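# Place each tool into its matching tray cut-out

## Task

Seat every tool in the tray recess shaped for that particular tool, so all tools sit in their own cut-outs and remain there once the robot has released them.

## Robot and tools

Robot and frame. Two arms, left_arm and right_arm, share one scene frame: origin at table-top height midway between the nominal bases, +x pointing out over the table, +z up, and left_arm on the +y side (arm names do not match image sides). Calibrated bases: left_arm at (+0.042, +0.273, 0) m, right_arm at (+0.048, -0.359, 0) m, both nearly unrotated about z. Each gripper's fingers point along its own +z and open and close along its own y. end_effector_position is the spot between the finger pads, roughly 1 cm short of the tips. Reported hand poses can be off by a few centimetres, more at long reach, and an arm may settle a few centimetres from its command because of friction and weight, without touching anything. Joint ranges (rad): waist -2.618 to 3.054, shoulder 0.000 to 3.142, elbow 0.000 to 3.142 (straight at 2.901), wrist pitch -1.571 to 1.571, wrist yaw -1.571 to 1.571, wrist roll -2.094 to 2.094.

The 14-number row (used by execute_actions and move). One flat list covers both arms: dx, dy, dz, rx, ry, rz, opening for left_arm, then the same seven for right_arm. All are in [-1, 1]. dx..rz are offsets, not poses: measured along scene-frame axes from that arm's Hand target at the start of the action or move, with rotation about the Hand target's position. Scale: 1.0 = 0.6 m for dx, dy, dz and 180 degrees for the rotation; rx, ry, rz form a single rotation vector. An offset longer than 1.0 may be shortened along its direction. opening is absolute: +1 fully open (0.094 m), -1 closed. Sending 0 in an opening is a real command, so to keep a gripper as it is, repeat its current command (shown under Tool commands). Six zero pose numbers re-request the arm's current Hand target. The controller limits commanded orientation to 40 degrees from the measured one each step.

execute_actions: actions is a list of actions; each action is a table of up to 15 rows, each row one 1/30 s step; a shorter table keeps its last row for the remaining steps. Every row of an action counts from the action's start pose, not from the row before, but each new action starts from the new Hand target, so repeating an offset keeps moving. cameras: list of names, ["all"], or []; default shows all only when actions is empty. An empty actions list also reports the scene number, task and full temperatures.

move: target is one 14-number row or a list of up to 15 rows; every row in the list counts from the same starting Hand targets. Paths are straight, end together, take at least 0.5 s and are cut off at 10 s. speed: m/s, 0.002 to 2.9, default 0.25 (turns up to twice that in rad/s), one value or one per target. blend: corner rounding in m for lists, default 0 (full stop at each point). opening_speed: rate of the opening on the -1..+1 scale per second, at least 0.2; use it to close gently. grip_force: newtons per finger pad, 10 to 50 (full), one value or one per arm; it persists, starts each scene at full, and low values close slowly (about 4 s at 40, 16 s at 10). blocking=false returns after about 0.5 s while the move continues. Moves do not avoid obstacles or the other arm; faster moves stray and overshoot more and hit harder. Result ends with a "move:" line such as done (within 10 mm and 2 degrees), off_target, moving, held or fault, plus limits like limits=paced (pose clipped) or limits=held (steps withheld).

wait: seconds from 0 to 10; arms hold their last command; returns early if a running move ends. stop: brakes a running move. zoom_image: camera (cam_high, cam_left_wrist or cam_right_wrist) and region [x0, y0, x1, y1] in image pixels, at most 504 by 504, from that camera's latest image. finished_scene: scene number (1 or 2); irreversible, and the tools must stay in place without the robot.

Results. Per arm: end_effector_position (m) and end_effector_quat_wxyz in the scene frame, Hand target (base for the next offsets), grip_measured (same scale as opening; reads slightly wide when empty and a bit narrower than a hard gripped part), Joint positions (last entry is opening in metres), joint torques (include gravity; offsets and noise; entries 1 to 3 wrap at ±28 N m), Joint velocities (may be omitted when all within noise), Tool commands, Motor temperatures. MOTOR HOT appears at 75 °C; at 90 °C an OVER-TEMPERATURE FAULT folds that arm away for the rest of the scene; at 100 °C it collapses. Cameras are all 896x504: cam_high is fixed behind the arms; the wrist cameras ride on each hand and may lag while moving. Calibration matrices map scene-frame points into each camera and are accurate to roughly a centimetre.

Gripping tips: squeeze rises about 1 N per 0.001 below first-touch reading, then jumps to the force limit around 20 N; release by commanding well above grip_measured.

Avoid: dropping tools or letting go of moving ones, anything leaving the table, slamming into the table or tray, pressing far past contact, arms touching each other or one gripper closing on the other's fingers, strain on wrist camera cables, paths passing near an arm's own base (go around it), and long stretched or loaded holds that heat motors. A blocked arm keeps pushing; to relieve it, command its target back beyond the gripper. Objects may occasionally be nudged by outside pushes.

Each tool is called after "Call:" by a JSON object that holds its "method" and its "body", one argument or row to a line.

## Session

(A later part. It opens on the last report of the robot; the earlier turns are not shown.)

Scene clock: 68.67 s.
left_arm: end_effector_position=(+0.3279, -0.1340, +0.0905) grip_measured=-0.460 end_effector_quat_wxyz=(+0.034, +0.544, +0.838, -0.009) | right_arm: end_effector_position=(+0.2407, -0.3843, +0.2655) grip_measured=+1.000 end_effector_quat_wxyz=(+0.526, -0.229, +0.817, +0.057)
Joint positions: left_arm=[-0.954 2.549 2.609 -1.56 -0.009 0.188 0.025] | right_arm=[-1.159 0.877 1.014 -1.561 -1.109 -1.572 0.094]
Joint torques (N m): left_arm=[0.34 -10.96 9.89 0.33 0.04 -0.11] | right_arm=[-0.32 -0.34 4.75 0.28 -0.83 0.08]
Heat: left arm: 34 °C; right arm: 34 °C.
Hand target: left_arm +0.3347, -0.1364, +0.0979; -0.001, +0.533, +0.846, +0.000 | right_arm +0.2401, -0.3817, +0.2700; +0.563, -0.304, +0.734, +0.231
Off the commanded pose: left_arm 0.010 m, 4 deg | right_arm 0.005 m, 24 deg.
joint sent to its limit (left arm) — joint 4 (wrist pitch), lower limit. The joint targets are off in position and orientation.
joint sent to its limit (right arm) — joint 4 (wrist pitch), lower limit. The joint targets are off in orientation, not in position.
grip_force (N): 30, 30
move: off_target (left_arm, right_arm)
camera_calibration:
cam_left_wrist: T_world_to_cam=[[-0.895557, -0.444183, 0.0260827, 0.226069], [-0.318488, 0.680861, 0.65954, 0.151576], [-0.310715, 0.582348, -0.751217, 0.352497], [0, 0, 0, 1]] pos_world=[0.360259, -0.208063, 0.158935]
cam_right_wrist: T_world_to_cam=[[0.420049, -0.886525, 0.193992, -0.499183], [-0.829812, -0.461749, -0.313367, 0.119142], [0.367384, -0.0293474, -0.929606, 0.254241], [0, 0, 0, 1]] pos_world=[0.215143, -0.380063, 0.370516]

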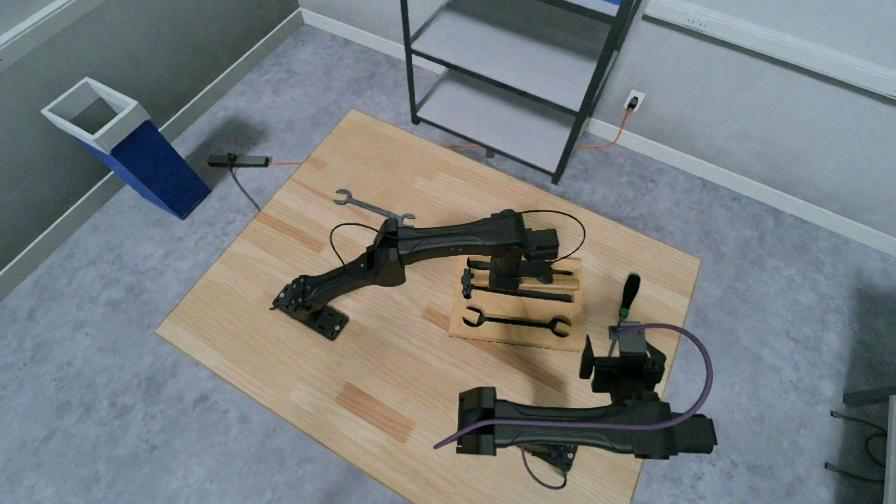

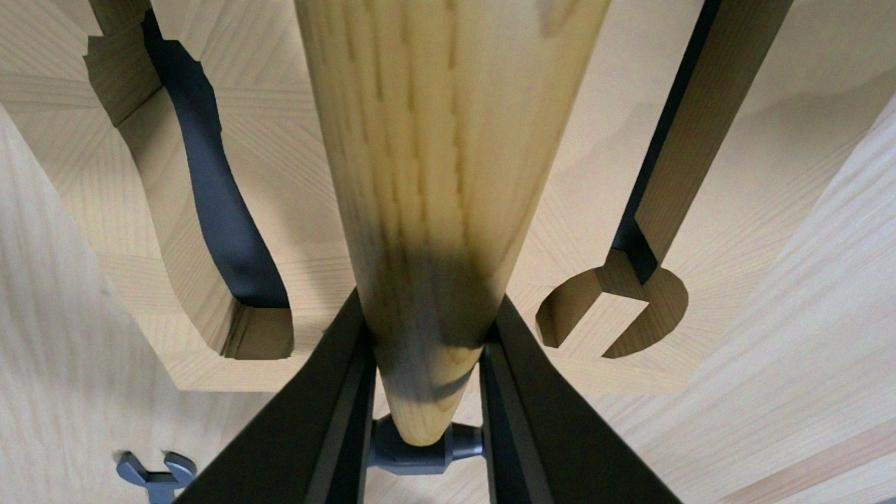

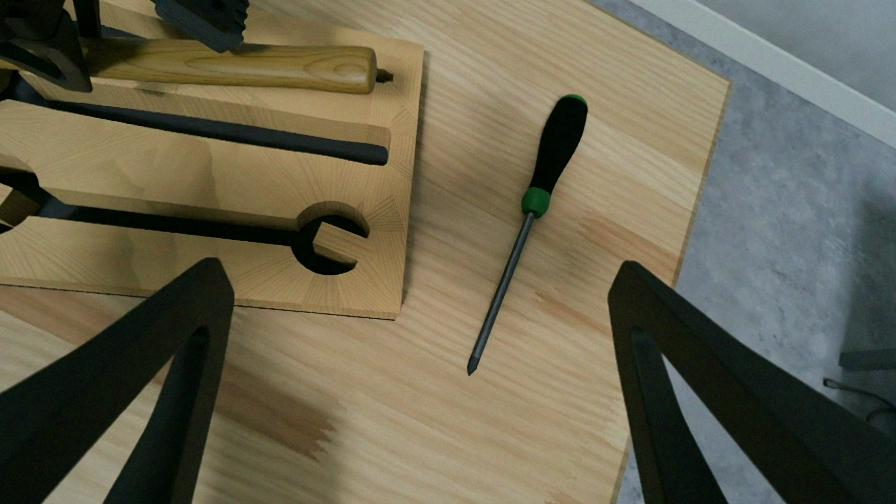

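Call:
{"method": "move", "body": {
  "target": [0.015,-0.052,0.0,0,0,-0.033,-0.95,0,0,0,0,0,0,1],
  "cameras": ["cam_left_wrist","cam_right_wrist"]
}}

Scene clock: 72.63 s.
left_arm: end_effector_position=(+0.3408, -0.1610, +0.0902) grip_measured=-0.460 end_effector_quat_wxyz=(+0.076, +0.566, +0.820, -0.024) | right_arm: end_effector_position=(+0.2407, -0.3843, +0.2655) grip_measured=+1.000 end_effector_quat_wxyz=(+0.526, -0.229, +0.817, +0.057)
Joint positions: left_arm=[-0.963 2.663 2.819 -1.566 -0.009 0.236 0.025] | right_arm=[-1.159 0.877 1.014 -1.561 -1.109 -1.572 0.094]
Joint torques (N m): left_arm=[-0.65 -11.48 9.66 0.57 0.06 0.13] | right_arm=[-0.34 -0.34 4.75 0.28 -0.83 0.08]
Heat: left arm: 34 °C; right arm: 34 °C.
Hand target: left_arm +0.3437, -0.1676, +0.0979; -0.001, +0.576, +0.818, +0.000 | right_arm +0.2401, -0.3817, +0.2700; +0.563, -0.304, +0.734, +0.231
Off the commanded pose: left_arm 0.011 m, 9 deg | right_arm 0.005 m, 24 deg.
elbow stopped short (left arm): the move would have taken joint 3 (elbow) straighter than the controller allows.
joint sent to its limit (right arm) — joint 4 (wrist pitch), lower limit. The joint targets are off in orientation, not in position.
grip_force (N): 30, 30
move: off_target (left_arm, right_arm)
camera_calibration:
cam_left_wrist: T_world_to_cam=[[-0.920025, -0.391822, 0.0054593, 0.244213], [-0.313019, 0.743229, 0.591295, 0.188528], [-0.23574, 0.542298, -0.806437, 0.345049], [0, 0, 0, 1]] pos_world=[0.365037, -0.231551, 0.165451]
cam_right_wrist: T_world_to_cam=[[0.420049, -0.886525, 0.193992, -0.499183], [-0.829812, -0.461749, -0.313367, 0.119142], [0.367384, -0.0293474, -0.929606, 0.254241], [0, 0, 0, 1]] pos_world=[0.215143, -0.380063, 0.370516]
Images, in order (width x height): cam_left_wrist 896x504, cam_right_wrist 896x504.

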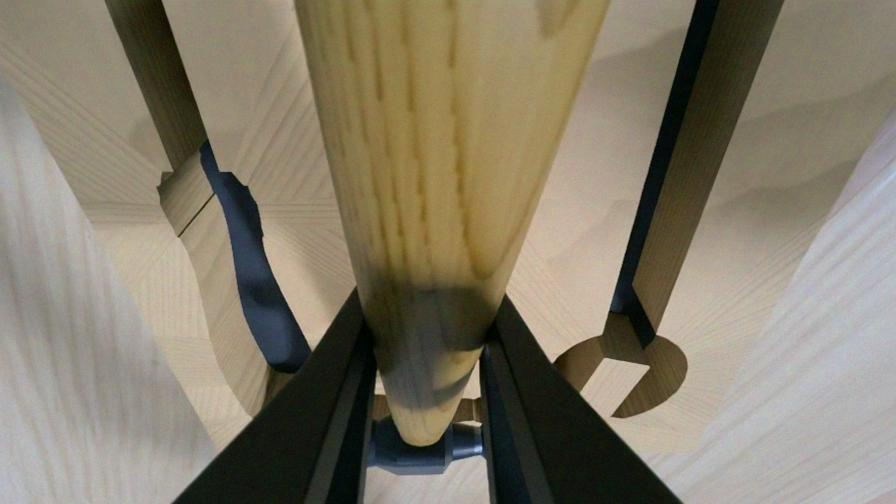

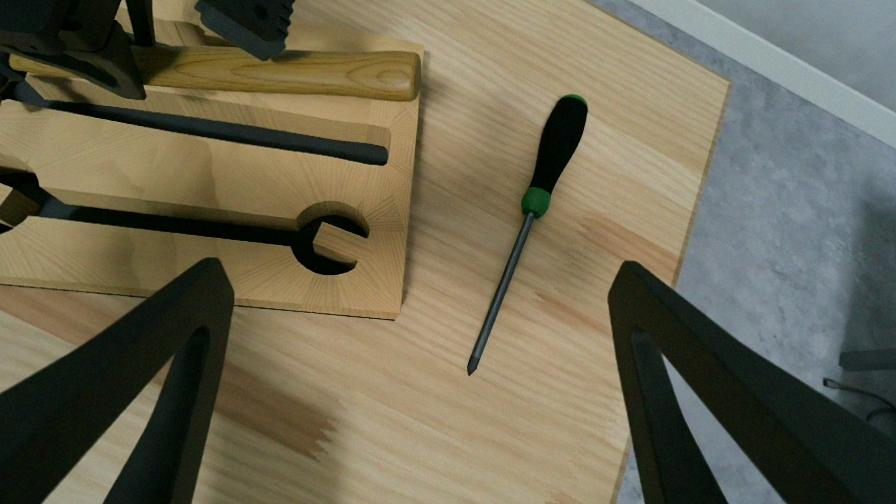

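Call:
{"method": "move", "body": {
  "target": [-0.015,-0.003,-0.055,0,0,0,-0.95,0,0,0,0,0,0,1],
  "cameras": ["cam_left_wrist","cam_right_wrist"],
  "speed": 0.1
}}

Scene clock: 76.57 s.
left_arm: end_effector_position=(+0.3370, -0.1607, +0.0623) grip_measured=-0.460 end_effector_quat_wxyz=(+0.051, +0.573, +0.818, -0.014) | right_arm: end_effector_position=(+0.2407, -0.3843, +0.2655) grip_measured=+1.000 end_effector_quat_wxyz=(+0.526, -0.229, +0.817, +0.057)
Joint positions: left_arm=[-0.969 2.72 2.822 -1.568 -0.011 0.244 0.025] | right_arm=[-1.159 0.877 1.014 -1.561 -1.109 -1.572 0.094]
Joint torques (N m): left_arm=[-0.7 -11.1 9.28 0.48 0.04 -0.04] | right_arm=[-0.34 -0.34 4.74 0.29 -0.83 0.08]
Heat: left arm: 35 °C; right arm: 34 °C.
Hand target: left_arm +0.3347, -0.1694, +0.0649; -0.001, +0.576, +0.818, +0.000 | right_arm +0.2401, -0.3817, +0.2700; +0.563, -0.304, +0.734, +0.231
Off the commanded pose: left_arm 0.009 m, 6 deg | right_arm 0.005 m, 24 deg.
elbow stopped short (left arm): the move would have taken joint 3 (elbow) straighter than the controller allows.
joint sent to its limit (right arm) — joint 4 (wrist pitch), lower limit. The joint targets are off in orientation, not in position.
grip_force (N): 30, 30
move: off_target (left_arm, right_arm)
camera_calibration:
cam_left_wrist: T_world_to_cam=[[-0.924984, -0.379751, 0.0138944, 0.244137], [-0.285374, 0.718318, 0.634493, 0.187689], [-0.25093, 0.582931, -0.772804, 0.331031], [0, 0, 0, 1]] pos_world=[0.36245, -0.235077, 0.133343]
cam_right_wrist: T_world_to_cam=[[0.420049, -0.886525, 0.193992, -0.499183], [-0.829812, -0.461749, -0.313367, 0.119142], [0.367384, -0.0293474, -0.929606, 0.254241], [0, 0, 0, 1]] pos_world=[0.215143, -0.380063, 0.370516]
Images, in order (width x height): cam_left_wrist 896x504, cam_right_wrist 896x504.

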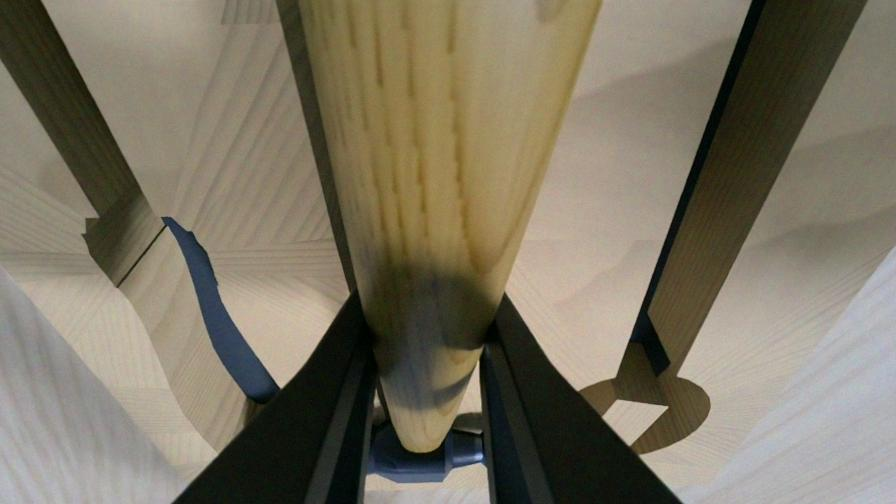

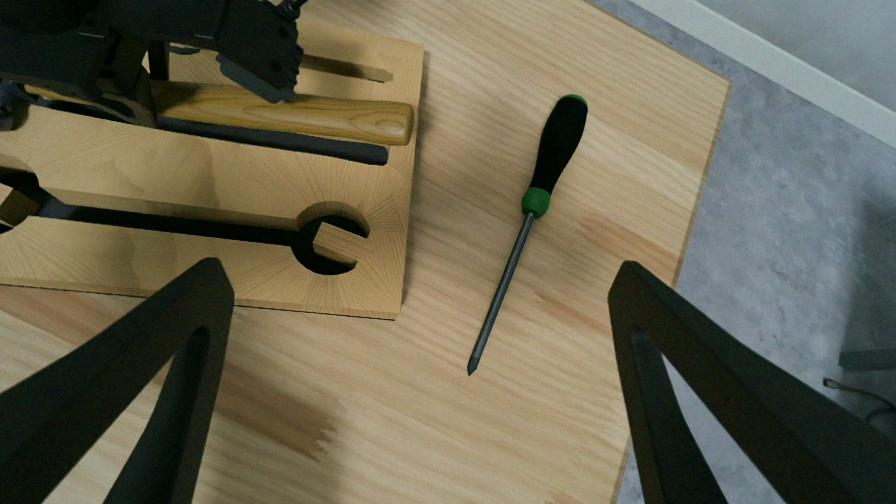

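Call:
{"method": "move", "body": {
  "target": [0.0,0.0,-0.033,0,0,0.011,-0.95,0,0,0,0,0,0,1],
  "cameras": ["cam_left_wrist","cam_right_wrist"],
  "speed": 0.1
}}

Call:
{"method": "zoom_image", "body": {
  "camera": "cam_right_wrist",
  "region": [0, 0, 450, 250]
}}

Scene clock: 79.47 s.
left_arm: end_effector_position=(+0.3383, -0.1579, +0.0461) grip_measured=-0.461 end_effector_quat_wxyz=(+0.037, +0.565, +0.824, -0.008) | right_arm: end_effector_position=(+0.2407, -0.3843, +0.2655) grip_measured=+1.000 end_effector_quat_wxyz=(+0.526, -0.229, +0.817, +0.057)
Joint positions: left_arm=[-0.965 2.755 2.828 -1.57 -0.012 0.227 0.025] | right_arm=[-1.159 0.877 1.014 -1.561 -1.109 -1.572 0.094]
Joint torques (N m): left_arm=[-0.72 -11.18 8.85 0.5 0.09 -0.16] | right_arm=[-0.34 -0.35 4.75 0.28 -0.83 0.07]
Heat: left arm: 35 °C; right arm: 33 °C.
Hand target: left_arm +0.3347, -0.1694, +0.0451; -0.001, +0.562, +0.827, +0.000 | right_arm +0.2401, -0.3817, +0.2700; +0.563, -0.304, +0.734, +0.231
Off the commanded pose: left_arm 0.012 m, 4 deg | right_arm 0.005 m, 24 deg.
elbow stopped short (left arm): the move would have taken joint 3 (elbow) straighter than the controller allows.
joint sent to its limit (right arm) — joint 4 (wrist pitch), lower limit. The joint targets are off in orientation, not in position.
grip_force (N): 30, 30
move: off_target (left_arm, right_arm)
camera_calibration:
cam_left_wrist: T_world_to_cam=[[-0.916305, -0.399999, 0.0196542, 0.240231], [-0.289631, 0.695774, 0.657277, 0.193201], [-0.276585, 0.596574, -0.753393, 0.327115], [0, 0, 0, 1]] pos_world=[0.366557, -0.23348, 0.114737]
cam_right_wrist: T_world_to_cam=[[0.420049, -0.886525, 0.193992, -0.499183], [-0.829812, -0.461749, -0.313367, 0.119142], [0.367384, -0.0293474, -0.929606, 0.254241], [0, 0, 0, 1]] pos_world=[0.215143, -0.380063, 0.370516]
Images, in order (width x height): cam_left_wrist 896x504, cam_right_wrist 896x504.

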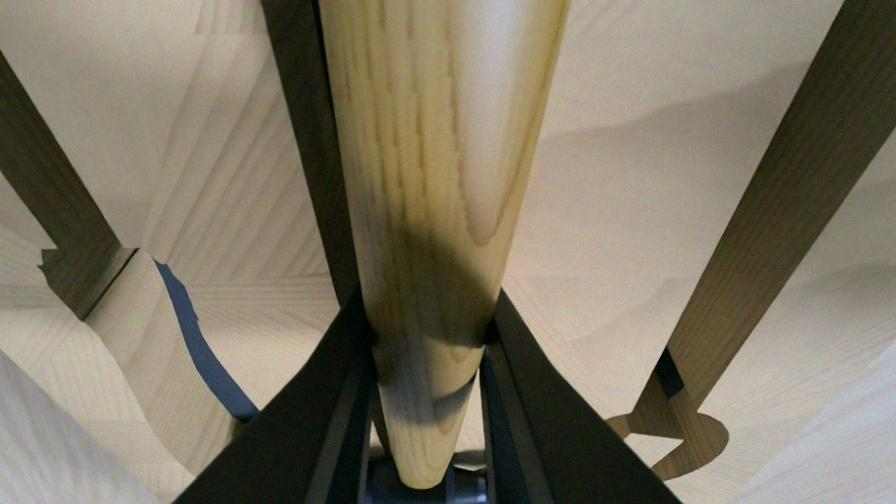

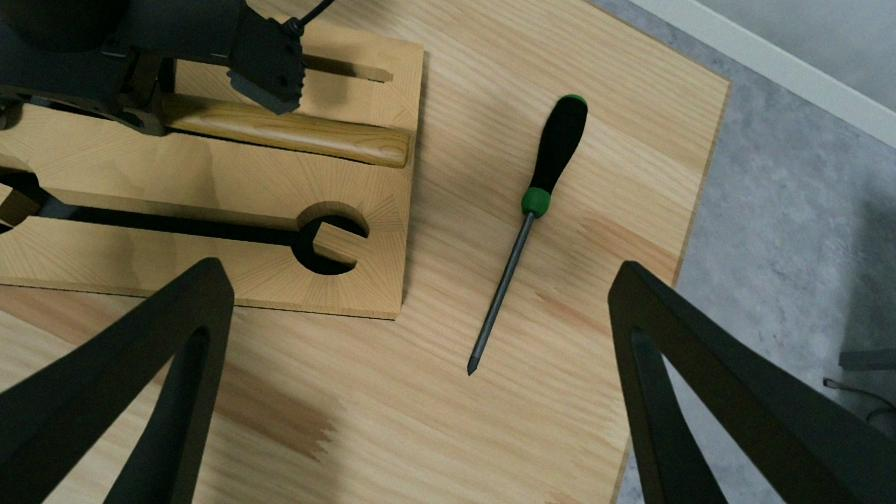

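Scaled by 1.120 from the camera's 896x504 image, which has a finer 1280x720 frame.

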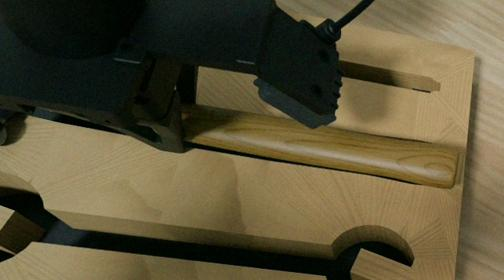

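Call:
{"method": "wait", "body": {
  "seconds": 0.1,
  "cameras": ["cam_high","cam_left_wrist"]
}}

Call:
{"method": "zoom_image", "body": {
  "camera": "cam_high",
  "region": [440, 230, 600, 350]
}}

Call:
{"method": "zoom_image", "body": {
  "camera": "cam_left_wrist",
  "region": [340, 400, 520, 504]
}}

Scene clock: 81.53 s.
left_arm: end_effector_position=(+0.3383, -0.1579, +0.0461) grip_measured=-0.461 end_effector_quat_wxyz=(+0.037, +0.565, +0.824, -0.008) | right_arm: end_effector_position=(+0.2407, -0.3843, +0.2655) grip_measured=+1.000 end_effector_quat_wxyz=(+0.526, -0.229, +0.817, +0.057)
Joint positions: left_arm=[-0.965 2.755 2.828 -1.57 -0.012 0.227 0.025] | right_arm=[-1.159 0.877 1.014 -1.561 -1.109 -1.572 0.094]
Joint torques (N m): left_arm=[-0.75 -10.86 8.83 0.51 0.07 -0.16] | right_arm=[-0.35 -0.34 4.77 0.28 -0.83 0.07]
Heat: left arm: 35 °C; right arm: 33 °C.
Hand target: left_arm +0.3347, -0.1694, +0.0451; -0.001, +0.562, +0.827, +0.000 | right_arm +0.2401, -0.3817, +0.2700; +0.563, -0.304, +0.734, +0.231
Tool commands: left_gripper/opening=-0.95 right_gripper/opening=+1.0
Off the commanded pose: left_arm 0.012 m, 4 deg | right_arm 0.005 m, 24 deg.
grip_force (N): 30, 30
wait: 0.10 s; at rest from the start
camera_calibration:
cam_left_wrist: T_world_to_cam=[[-0.916305, -0.399999, 0.0196542, 0.240231], [-0.289631, 0.695774, 0.657277, 0.193201], [-0.276585, 0.596574, -0.753393, 0.327115], [0, 0, 0, 1]] pos_world=[0.366557, -0.23348, 0.114737]
Images, in order (width x height): cam_high 896x504, cam_left_wrist 896x504.

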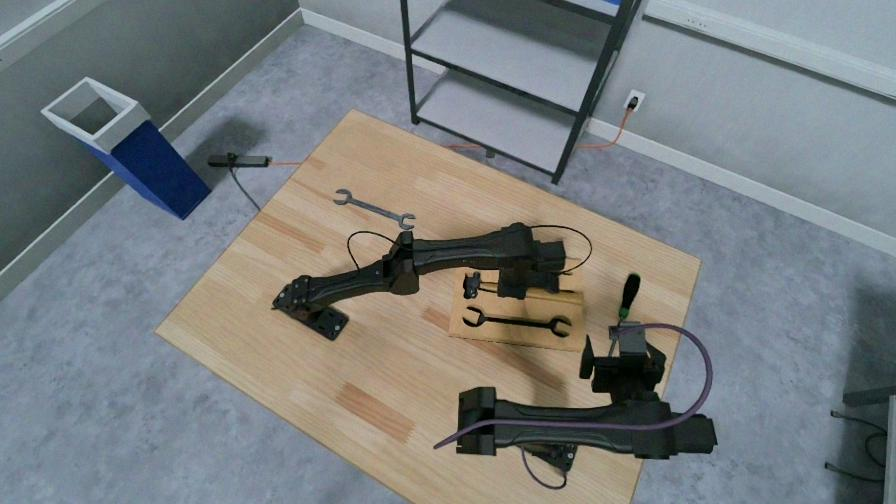

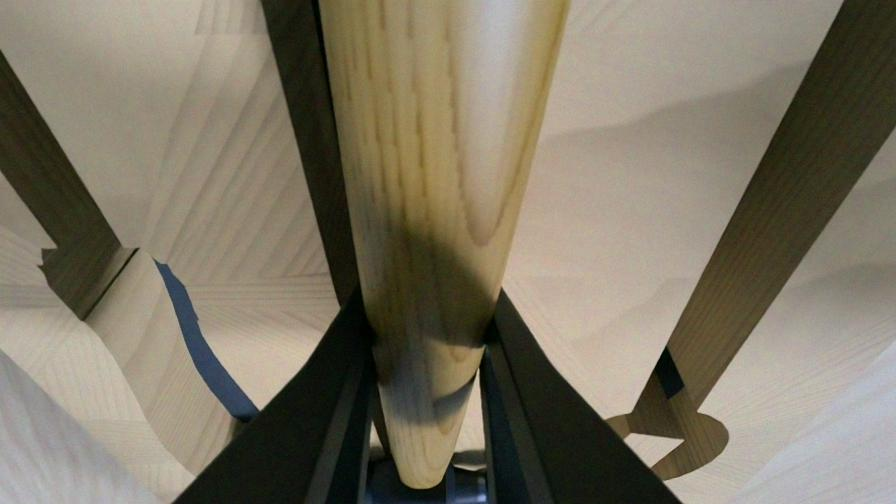

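Scaled by 3.150 from the camera's 896x504 image, which has a finer 1280x720 frame.

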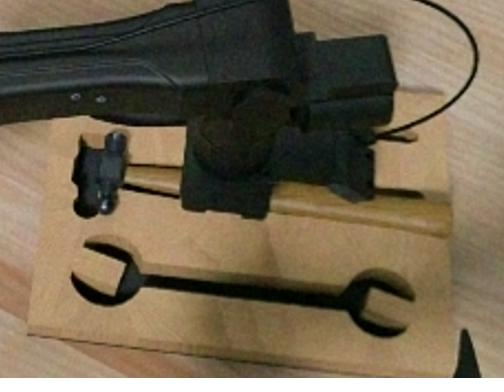

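Scaled by 2.800 from the camera's 896x504 image, which has a finer 1280x720 frame.

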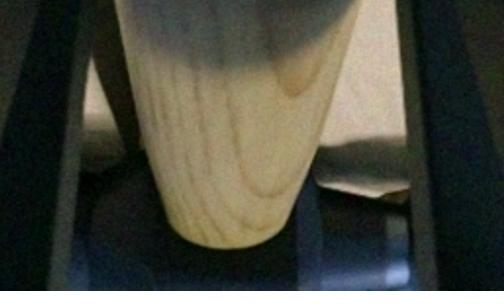

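Call:
{"method": "move", "body": {
  "target": [-0.006,0.036,0.004,0,0,0.014,-0.95,0,0,0,0,0,0,1],
  "cameras": ["cam_left_wrist","cam_high","cam_right_wrist"],
  "speed": 0.1
}}

Call:
{"method": "zoom_image", "body": {
  "camera": "cam_high",
  "region": [440, 230, 600, 350]
}}

Call:
{"method": "zoom_image", "body": {
  "camera": "cam_right_wrist",
  "region": [100, 0, 450, 250]
}}

Scene clock: 83.90 s.
left_arm: end_effector_position=(+0.3380, -0.1569, +0.0446) grip_measured=-0.461 end_effector_quat_wxyz=(+0.036, +0.559, +0.828, -0.007) | right_arm: end_effector_position=(+0.2407, -0.3843, +0.2655) grip_measured=+1.000 end_effector_quat_wxyz=(+0.526, -0.229, +0.817, +0.057)
Joint positions: left_arm=[-0.965 2.73 2.773 -1.542 -0.014 0.213 0.025] | right_arm=[-1.159 0.877 1.014 -1.561 -1.109 -1.572 0.094]
Joint torques (N m): left_arm=[0.62 -14.41 3.28 0.19 0.1 -0.28] | right_arm=[-0.34 -0.34 4.77 0.28 -0.83 0.07]
Heat: left arm: 35 °C; right arm: 33 °C.
Hand target: left_arm +0.3311, -0.1478, +0.0475; -0.001, +0.543, +0.840, +0.000 | right_arm +0.2401, -0.3817, +0.2700; +0.563, -0.304, +0.734, +0.231
Off the commanded pose: left_arm 0.012 m, 5 deg | right_arm 0.005 m, 24 deg.
joint sent to its limit (left arm) — joint 4 (wrist pitch), lower limit. The joint targets are off in position, not in orientation.
joint sent to its limit (right arm) — joint 4 (wrist pitch), lower limit. The joint targets are off in orientation, not in position.
grip_force (N): 30, 30
move: off_target (left_arm, right_arm)
camera_calibration:
cam_left_wrist: T_world_to_cam=[[-0.910618, -0.412782, 0.0196754, 0.236419], [-0.298498, 0.689936, 0.659459, 0.195368], [-0.285787, 0.594642, -0.751483, 0.328053], [0, 0, 0, 1]] pos_world=[0.367357, -0.232276, 0.113037]
cam_right_wrist: T_world_to_cam=[[0.420049, -0.886525, 0.193992, -0.499183], [-0.829812, -0.461749, -0.313367, 0.119142], [0.367384, -0.0293474, -0.929606, 0.254241], [0, 0, 0, 1]] pos_world=[0.215143, -0.380063, 0.370516]

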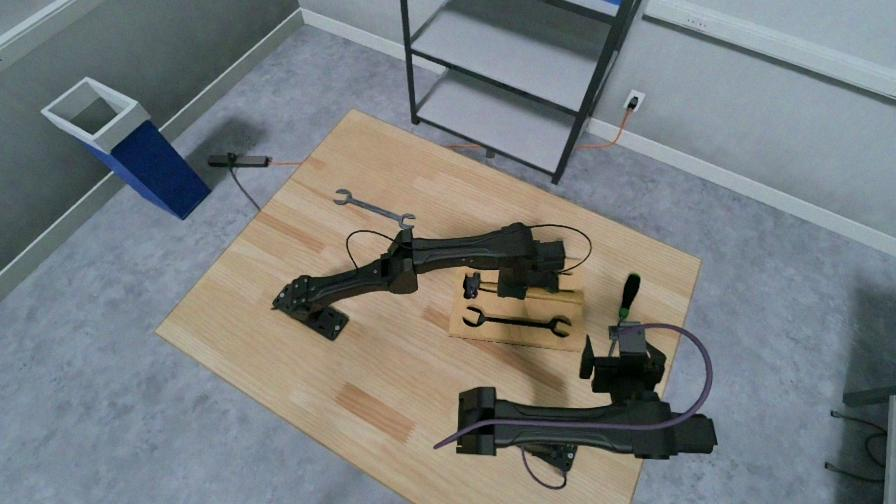

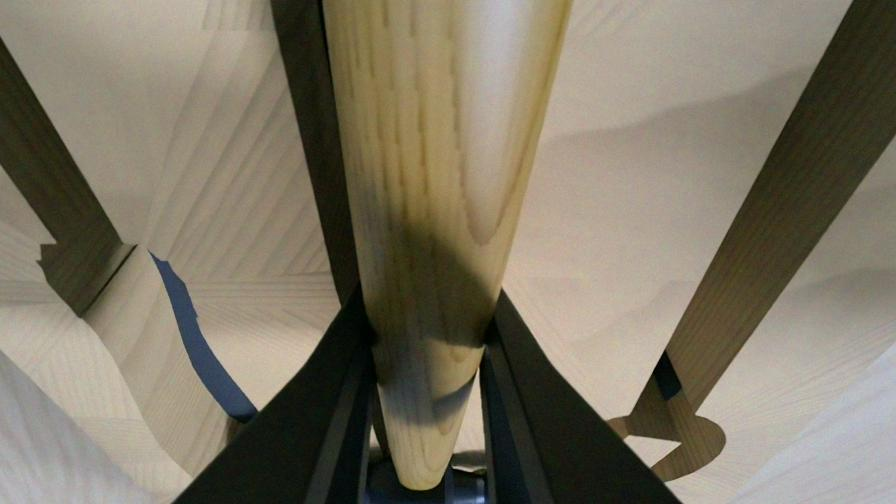

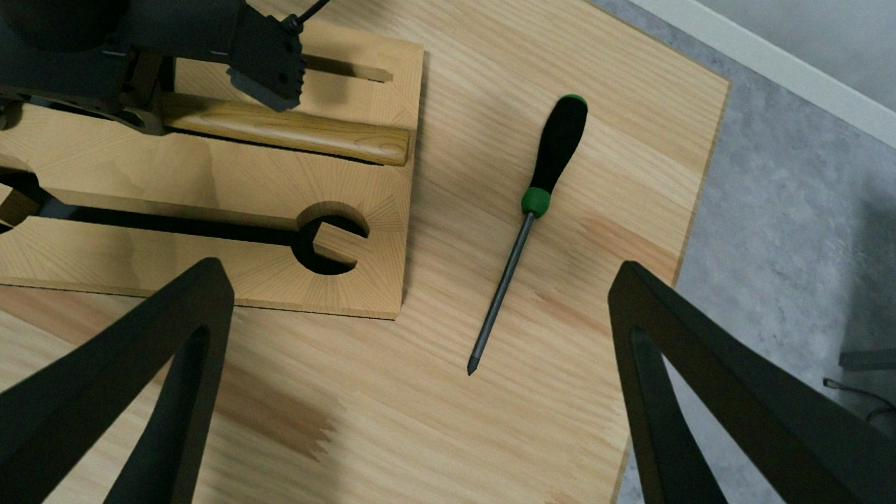

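Scaled by 3.150 from the camera's 896x504 image, which has a finer 1280x720 frame.

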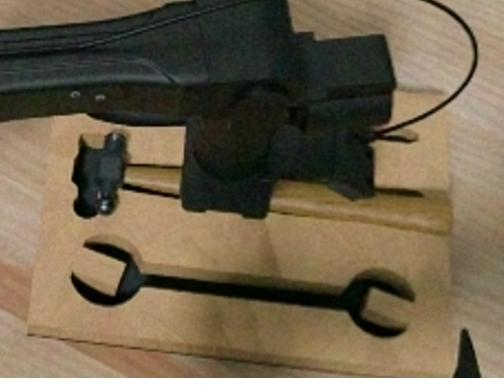

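Scaled by 1.440 from the camera's 896x504 image, which has a finer 1280x720 frame.

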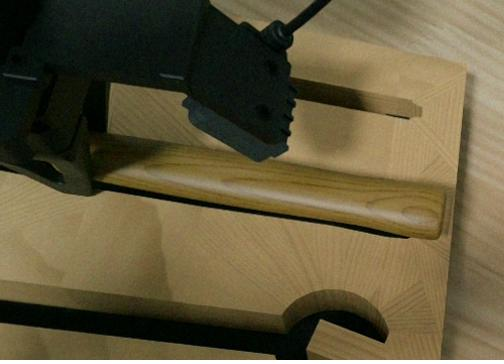

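Call:
{"method": "move", "body": {
  "target": [0,0,0.02,0,0,0,-0.95,0,0,0,0,0,0,1],
  "cameras": ["cam_left_wrist","cam_high","cam_right_wrist"],
  "speed": 0.1
}}

Call:
{"method": "zoom_image", "body": {
  "camera": "cam_high",
  "region": [440, 230, 600, 350]
}}

Call:
{"method": "zoom_image", "body": {
  "camera": "cam_right_wrist",
  "region": [100, 0, 450, 250]
}}

Scene clock: 85.57 s.
left_arm: end_effector_position=(+0.3382, -0.1571, +0.0450) grip_measured=-0.461 end_effector_quat_wxyz=(+0.037, +0.558, +0.829, -0.007) | right_arm: end_effector_position=(+0.2407, -0.3843, +0.2655) grip_measured=+1.000 end_effector_quat_wxyz=(+0.526, -0.229, +0.817, +0.057)
Joint positions: left_arm=[-0.965 2.721 2.756 -1.531 -0.014 0.211 0.025] | right_arm=[-1.159 0.877 1.014 -1.561 -1.109 -1.572 0.094]
Joint torques (N m): left_arm=[0.59 -16.08 3.74 0.18 0.1 -0.25] | right_arm=[-0.32 -0.34 4.75 0.28 -0.83 0.07]
Motor temperatures (°C): left_arm=[22 31 34 31 23 23 22] | right_arm=[22 23 33 31 25 23 21]
Heat: left arm: 34 °C; right arm: 33 °C.
Hand target: left_arm +0.3311, -0.1478, +0.0595; -0.001, +0.543, +0.840, +0.000 | right_arm +0.2401, -0.3817, +0.2700; +0.563, -0.304, +0.734, +0.231
Off the commanded pose: left_arm 0.019 m, 5 deg | right_arm 0.005 m, 24 deg.
joint sent to its limit (left arm) — joint 4 (wrist pitch), lower limit. The joint targets are off in position and orientation.
joint sent to its limit (right arm) — joint 4 (wrist pitch), lower limit. The joint targets are off in orientation, not in position.
grip_force (N): 30, 30
move: off_target (left_arm, right_arm)
camera_calibration:
cam_left_wrist: T_world_to_cam=[[-0.91005, -0.414054, 0.0191856, 0.236138], [-0.300617, 0.691179, 0.657192, 0.19629], [-0.285374, 0.59231, -0.753479, 0.328168], [0, 0, 0, 1]] pos_world=[0.367557, -0.232275, 0.113738]
cam_right_wrist: T_world_to_cam=[[0.420049, -0.886525, 0.193992, -0.499183], [-0.829812, -0.461749, -0.313367, 0.119142], [0.367384, -0.0293474, -0.929606, 0.254241], [0, 0, 0, 1]] pos_world=[0.215143, -0.380063, 0.370516]

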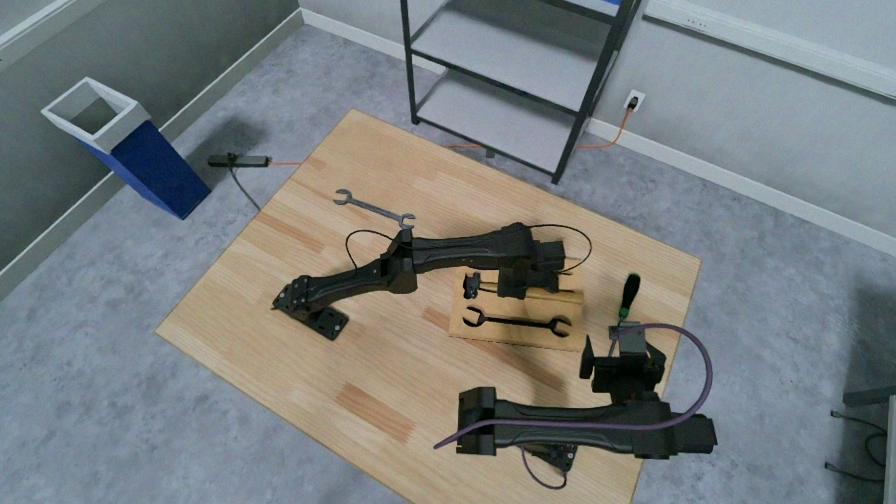

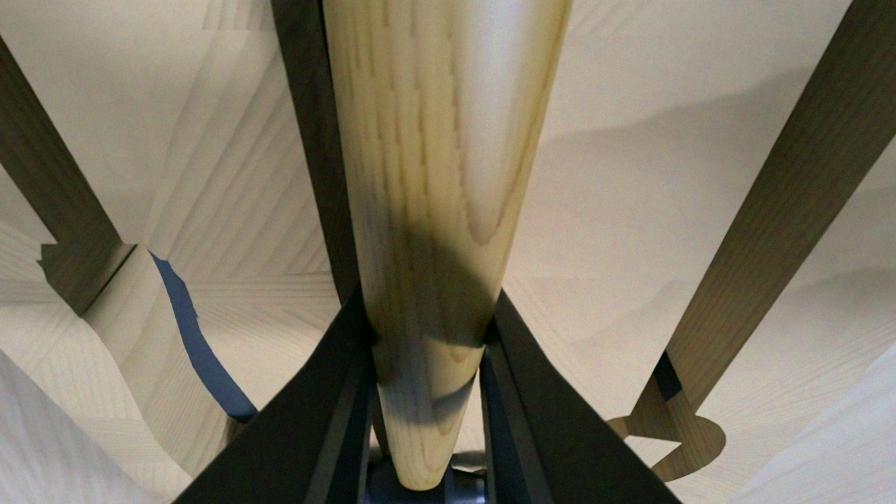

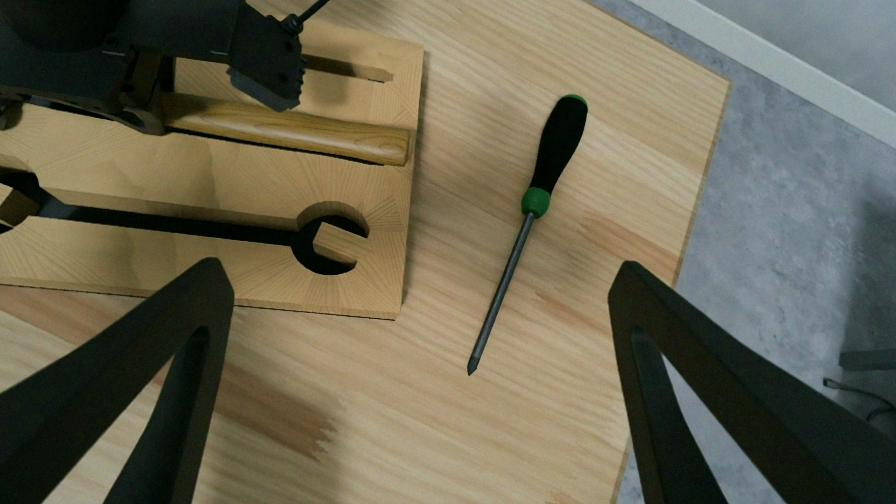

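Scaled by 3.150 from the camera's 896x504 image, which has a finer 1280x720 frame.

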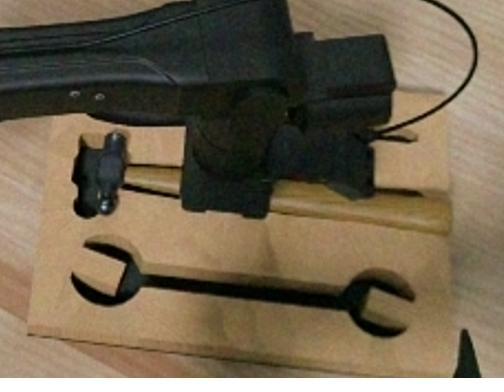

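Scaled by 1.440 from the camera's 896x504 image, which has a finer 1280x720 frame.

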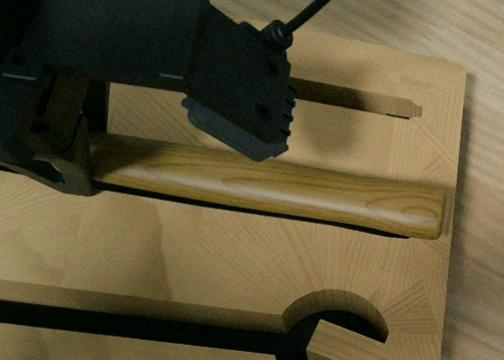

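Call:
{"method": "move", "body": {
  "target": [0,0.01,0.035,0,0,0,-0.95,0,0,0,0,0,0,1],
  "cameras": ["cam_high","cam_right_wrist"],
  "speed": 0.1
}}

Call:
{"method": "zoom_image", "body": {
  "camera": "cam_high",
  "region": [440, 230, 600, 350]
}}

Call:
{"method": "zoom_image", "body": {
  "camera": "cam_right_wrist",
  "region": [100, 0, 450, 250]
}}

Scene clock: 87.30 s.
left_arm: end_effector_position=(+0.3365, -0.1455, +0.0455) grip_measured=-0.461 end_effector_quat_wxyz=(+0.020, +0.551, +0.834, -0.004) | right_arm: end_effector_position=(+0.2407, -0.3843, +0.2655) grip_measured=+1.000 end_effector_quat_wxyz=(+0.526, -0.229, +0.817, +0.057)
Joint positions: left_arm=[-0.952 2.69 2.699 -1.54 -0.008 0.205 0.025] | right_arm=[-1.159 0.877 1.014 -1.561 -1.109 -1.572 0.094]
Joint torques (N m): left_arm=[0.46 -18.93 4.66 0.12 0.09 -0.13] | right_arm=[-0.34 -0.34 4.75 0.28 -0.83 0.07]
Heat: left arm: 34 °C; right arm: 33 °C.
Hand target: left_arm +0.3311, -0.1418, +0.0805; -0.001, +0.543, +0.840, +0.000 | right_arm +0.2401, -0.3817, +0.2700; +0.563, -0.304, +0.734, +0.231
Off the commanded pose: left_arm 0.036 m, 3 deg | right_arm 0.005 m, 24 deg.
joint sent to its limit (left arm) — joint 4 (wrist pitch), lower limit. The joint targets are off in position and orientation.
joint sent to its limit (right arm) — joint 4 (wrist pitch), lower limit. The joint targets are off in orientation, not in position.
grip_force (N): 30, 30
move: off_target (left_arm, right_arm)
camera_calibration:
cam_right_wrist: T_world_to_cam=[[0.420049, -0.886525, 0.193992, -0.499183], [-0.829812, -0.461749, -0.313367, 0.119142], [0.367384, -0.0293474, -0.929606, 0.254241], [0, 0, 0, 1]] pos_world=[0.215143, -0.380063, 0.370516]
Images, in order (width x height): cam_high 896x504, cam_right_wrist 896x504.

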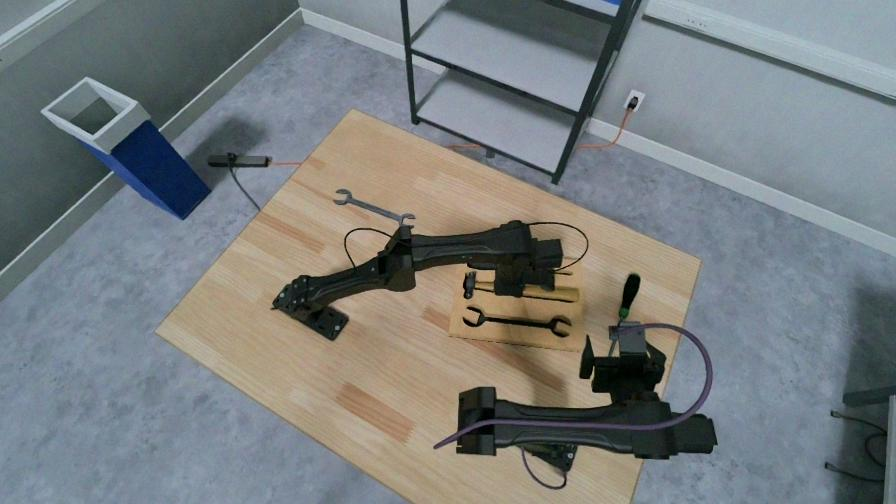

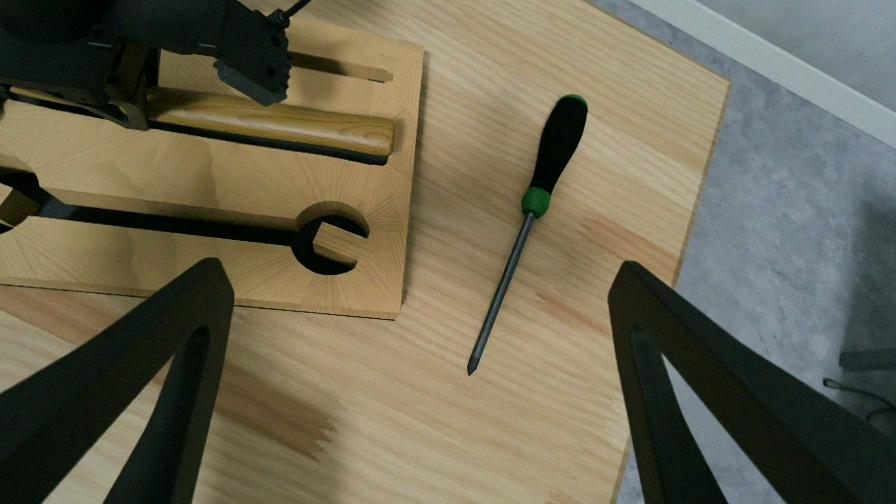

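Scaled by 3.150 from the camera's 896x504 image, which has a finer 1280x720 frame.

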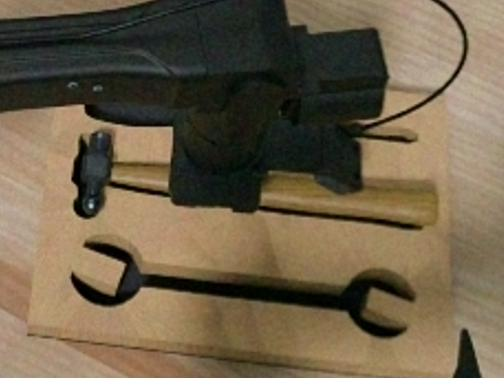

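Scaled by 1.440 from the camera's 896x504 image, which has a finer 1280x720 frame.

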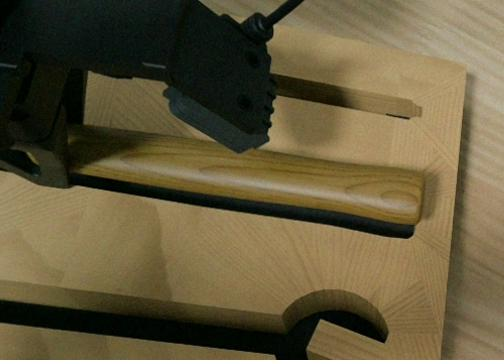

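Call:
{"method": "move", "body": {
  "target": [-0.006,0.009,0.01,0,0,0,-0.95,0,0,0,0,0,0,1],
  "cameras": ["cam_high","cam_right_wrist"],
  "speed": 0.1
}}

Call:
{"method": "zoom_image", "body": {
  "camera": "cam_high",
  "region": [440, 230, 600, 350]
}}

Call:
{"method": "zoom_image", "body": {
  "camera": "cam_right_wrist",
  "region": [100, 0, 450, 250]
}}

Scene clock: 89.23 s.
left_arm: end_effector_position=(+0.3313, -0.1376, +0.0458) grip_measured=-0.461 end_effector_quat_wxyz=(+0.006, +0.545, +0.838, +0.003) | right_arm: end_effector_position=(+0.2407, -0.3843, +0.2655) grip_measured=+1.000 end_effector_quat_wxyz=(+0.526, -0.229, +0.817, +0.057)
Joint positions: left_arm=[-0.952 2.664 2.65 -1.548 -0.009 0.19 0.025] | right_arm=[-1.159 0.877 1.014 -1.561 -1.109 -1.572 0.094]
Joint torques (N m): left_arm=[0.55 -19.77 5.03 0.11 0.09 -0.09] | right_arm=[-0.32 -0.34 4.75 0.28 -0.82 0.07]
Heat: left arm: 34 °C; right arm: 33 °C.
Hand target: left_arm +0.3275, -0.1364, +0.0865; -0.001, +0.543, +0.840, +0.000 | right_arm +0.2401, -0.3817, +0.2700; +0.563, -0.304, +0.734, +0.231
Off the commanded pose: left_arm 0.041 m, 1 deg | right_arm 0.005 m, 24 deg.
joint sent to its limit (left arm) — joint 4 (wrist pitch), lower limit. The joint targets are off in position and orientation.
joint sent to its limit (right arm) — joint 4 (wrist pitch), lower limit. The joint targets are off in orientation, not in position.
grip_force (N): 30, 30
move: off_target (left_arm, right_arm)
camera_calibration:
cam_right_wrist: T_world_to_cam=[[0.420049, -0.886525, 0.193992, -0.499183], [-0.829812, -0.461749, -0.313367, 0.119142], [0.367384, -0.0293474, -0.929606, 0.254241], [0, 0, 0, 1]] pos_world=[0.215143, -0.380063, 0.370516]
Images, in order (width x height): cam_high 896x504, cam_right_wrist 896x504.

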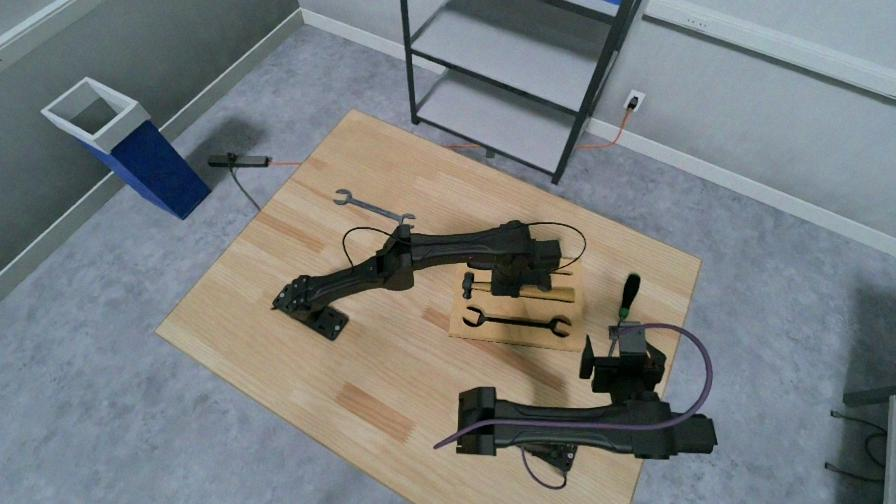

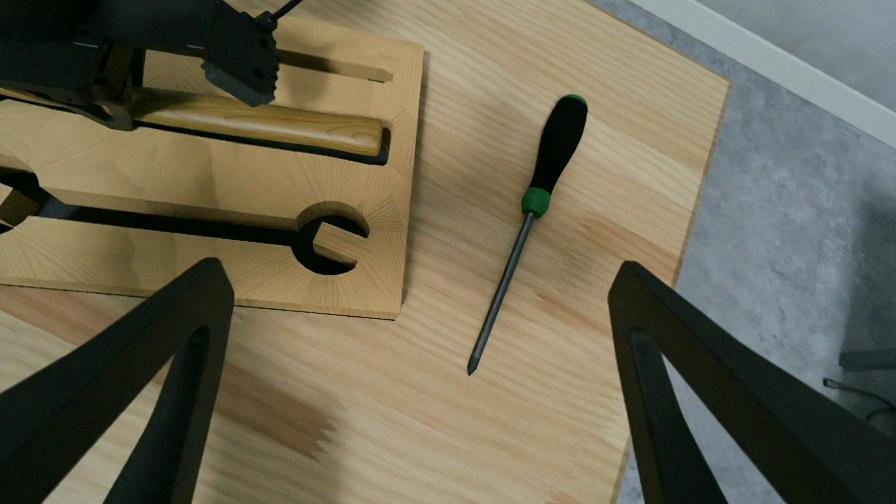

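Scaled by 3.150 from the camera's 896x504 image, which has a finer 1280x720 frame.

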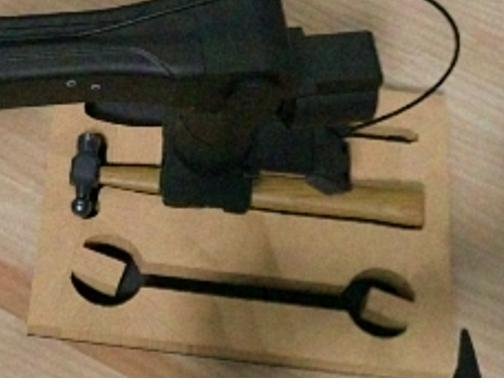

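Scaled by 1.440 from the camera's 896x504 image, which has a finer 1280x720 frame.

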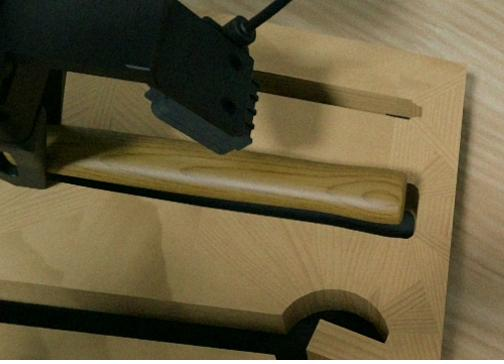

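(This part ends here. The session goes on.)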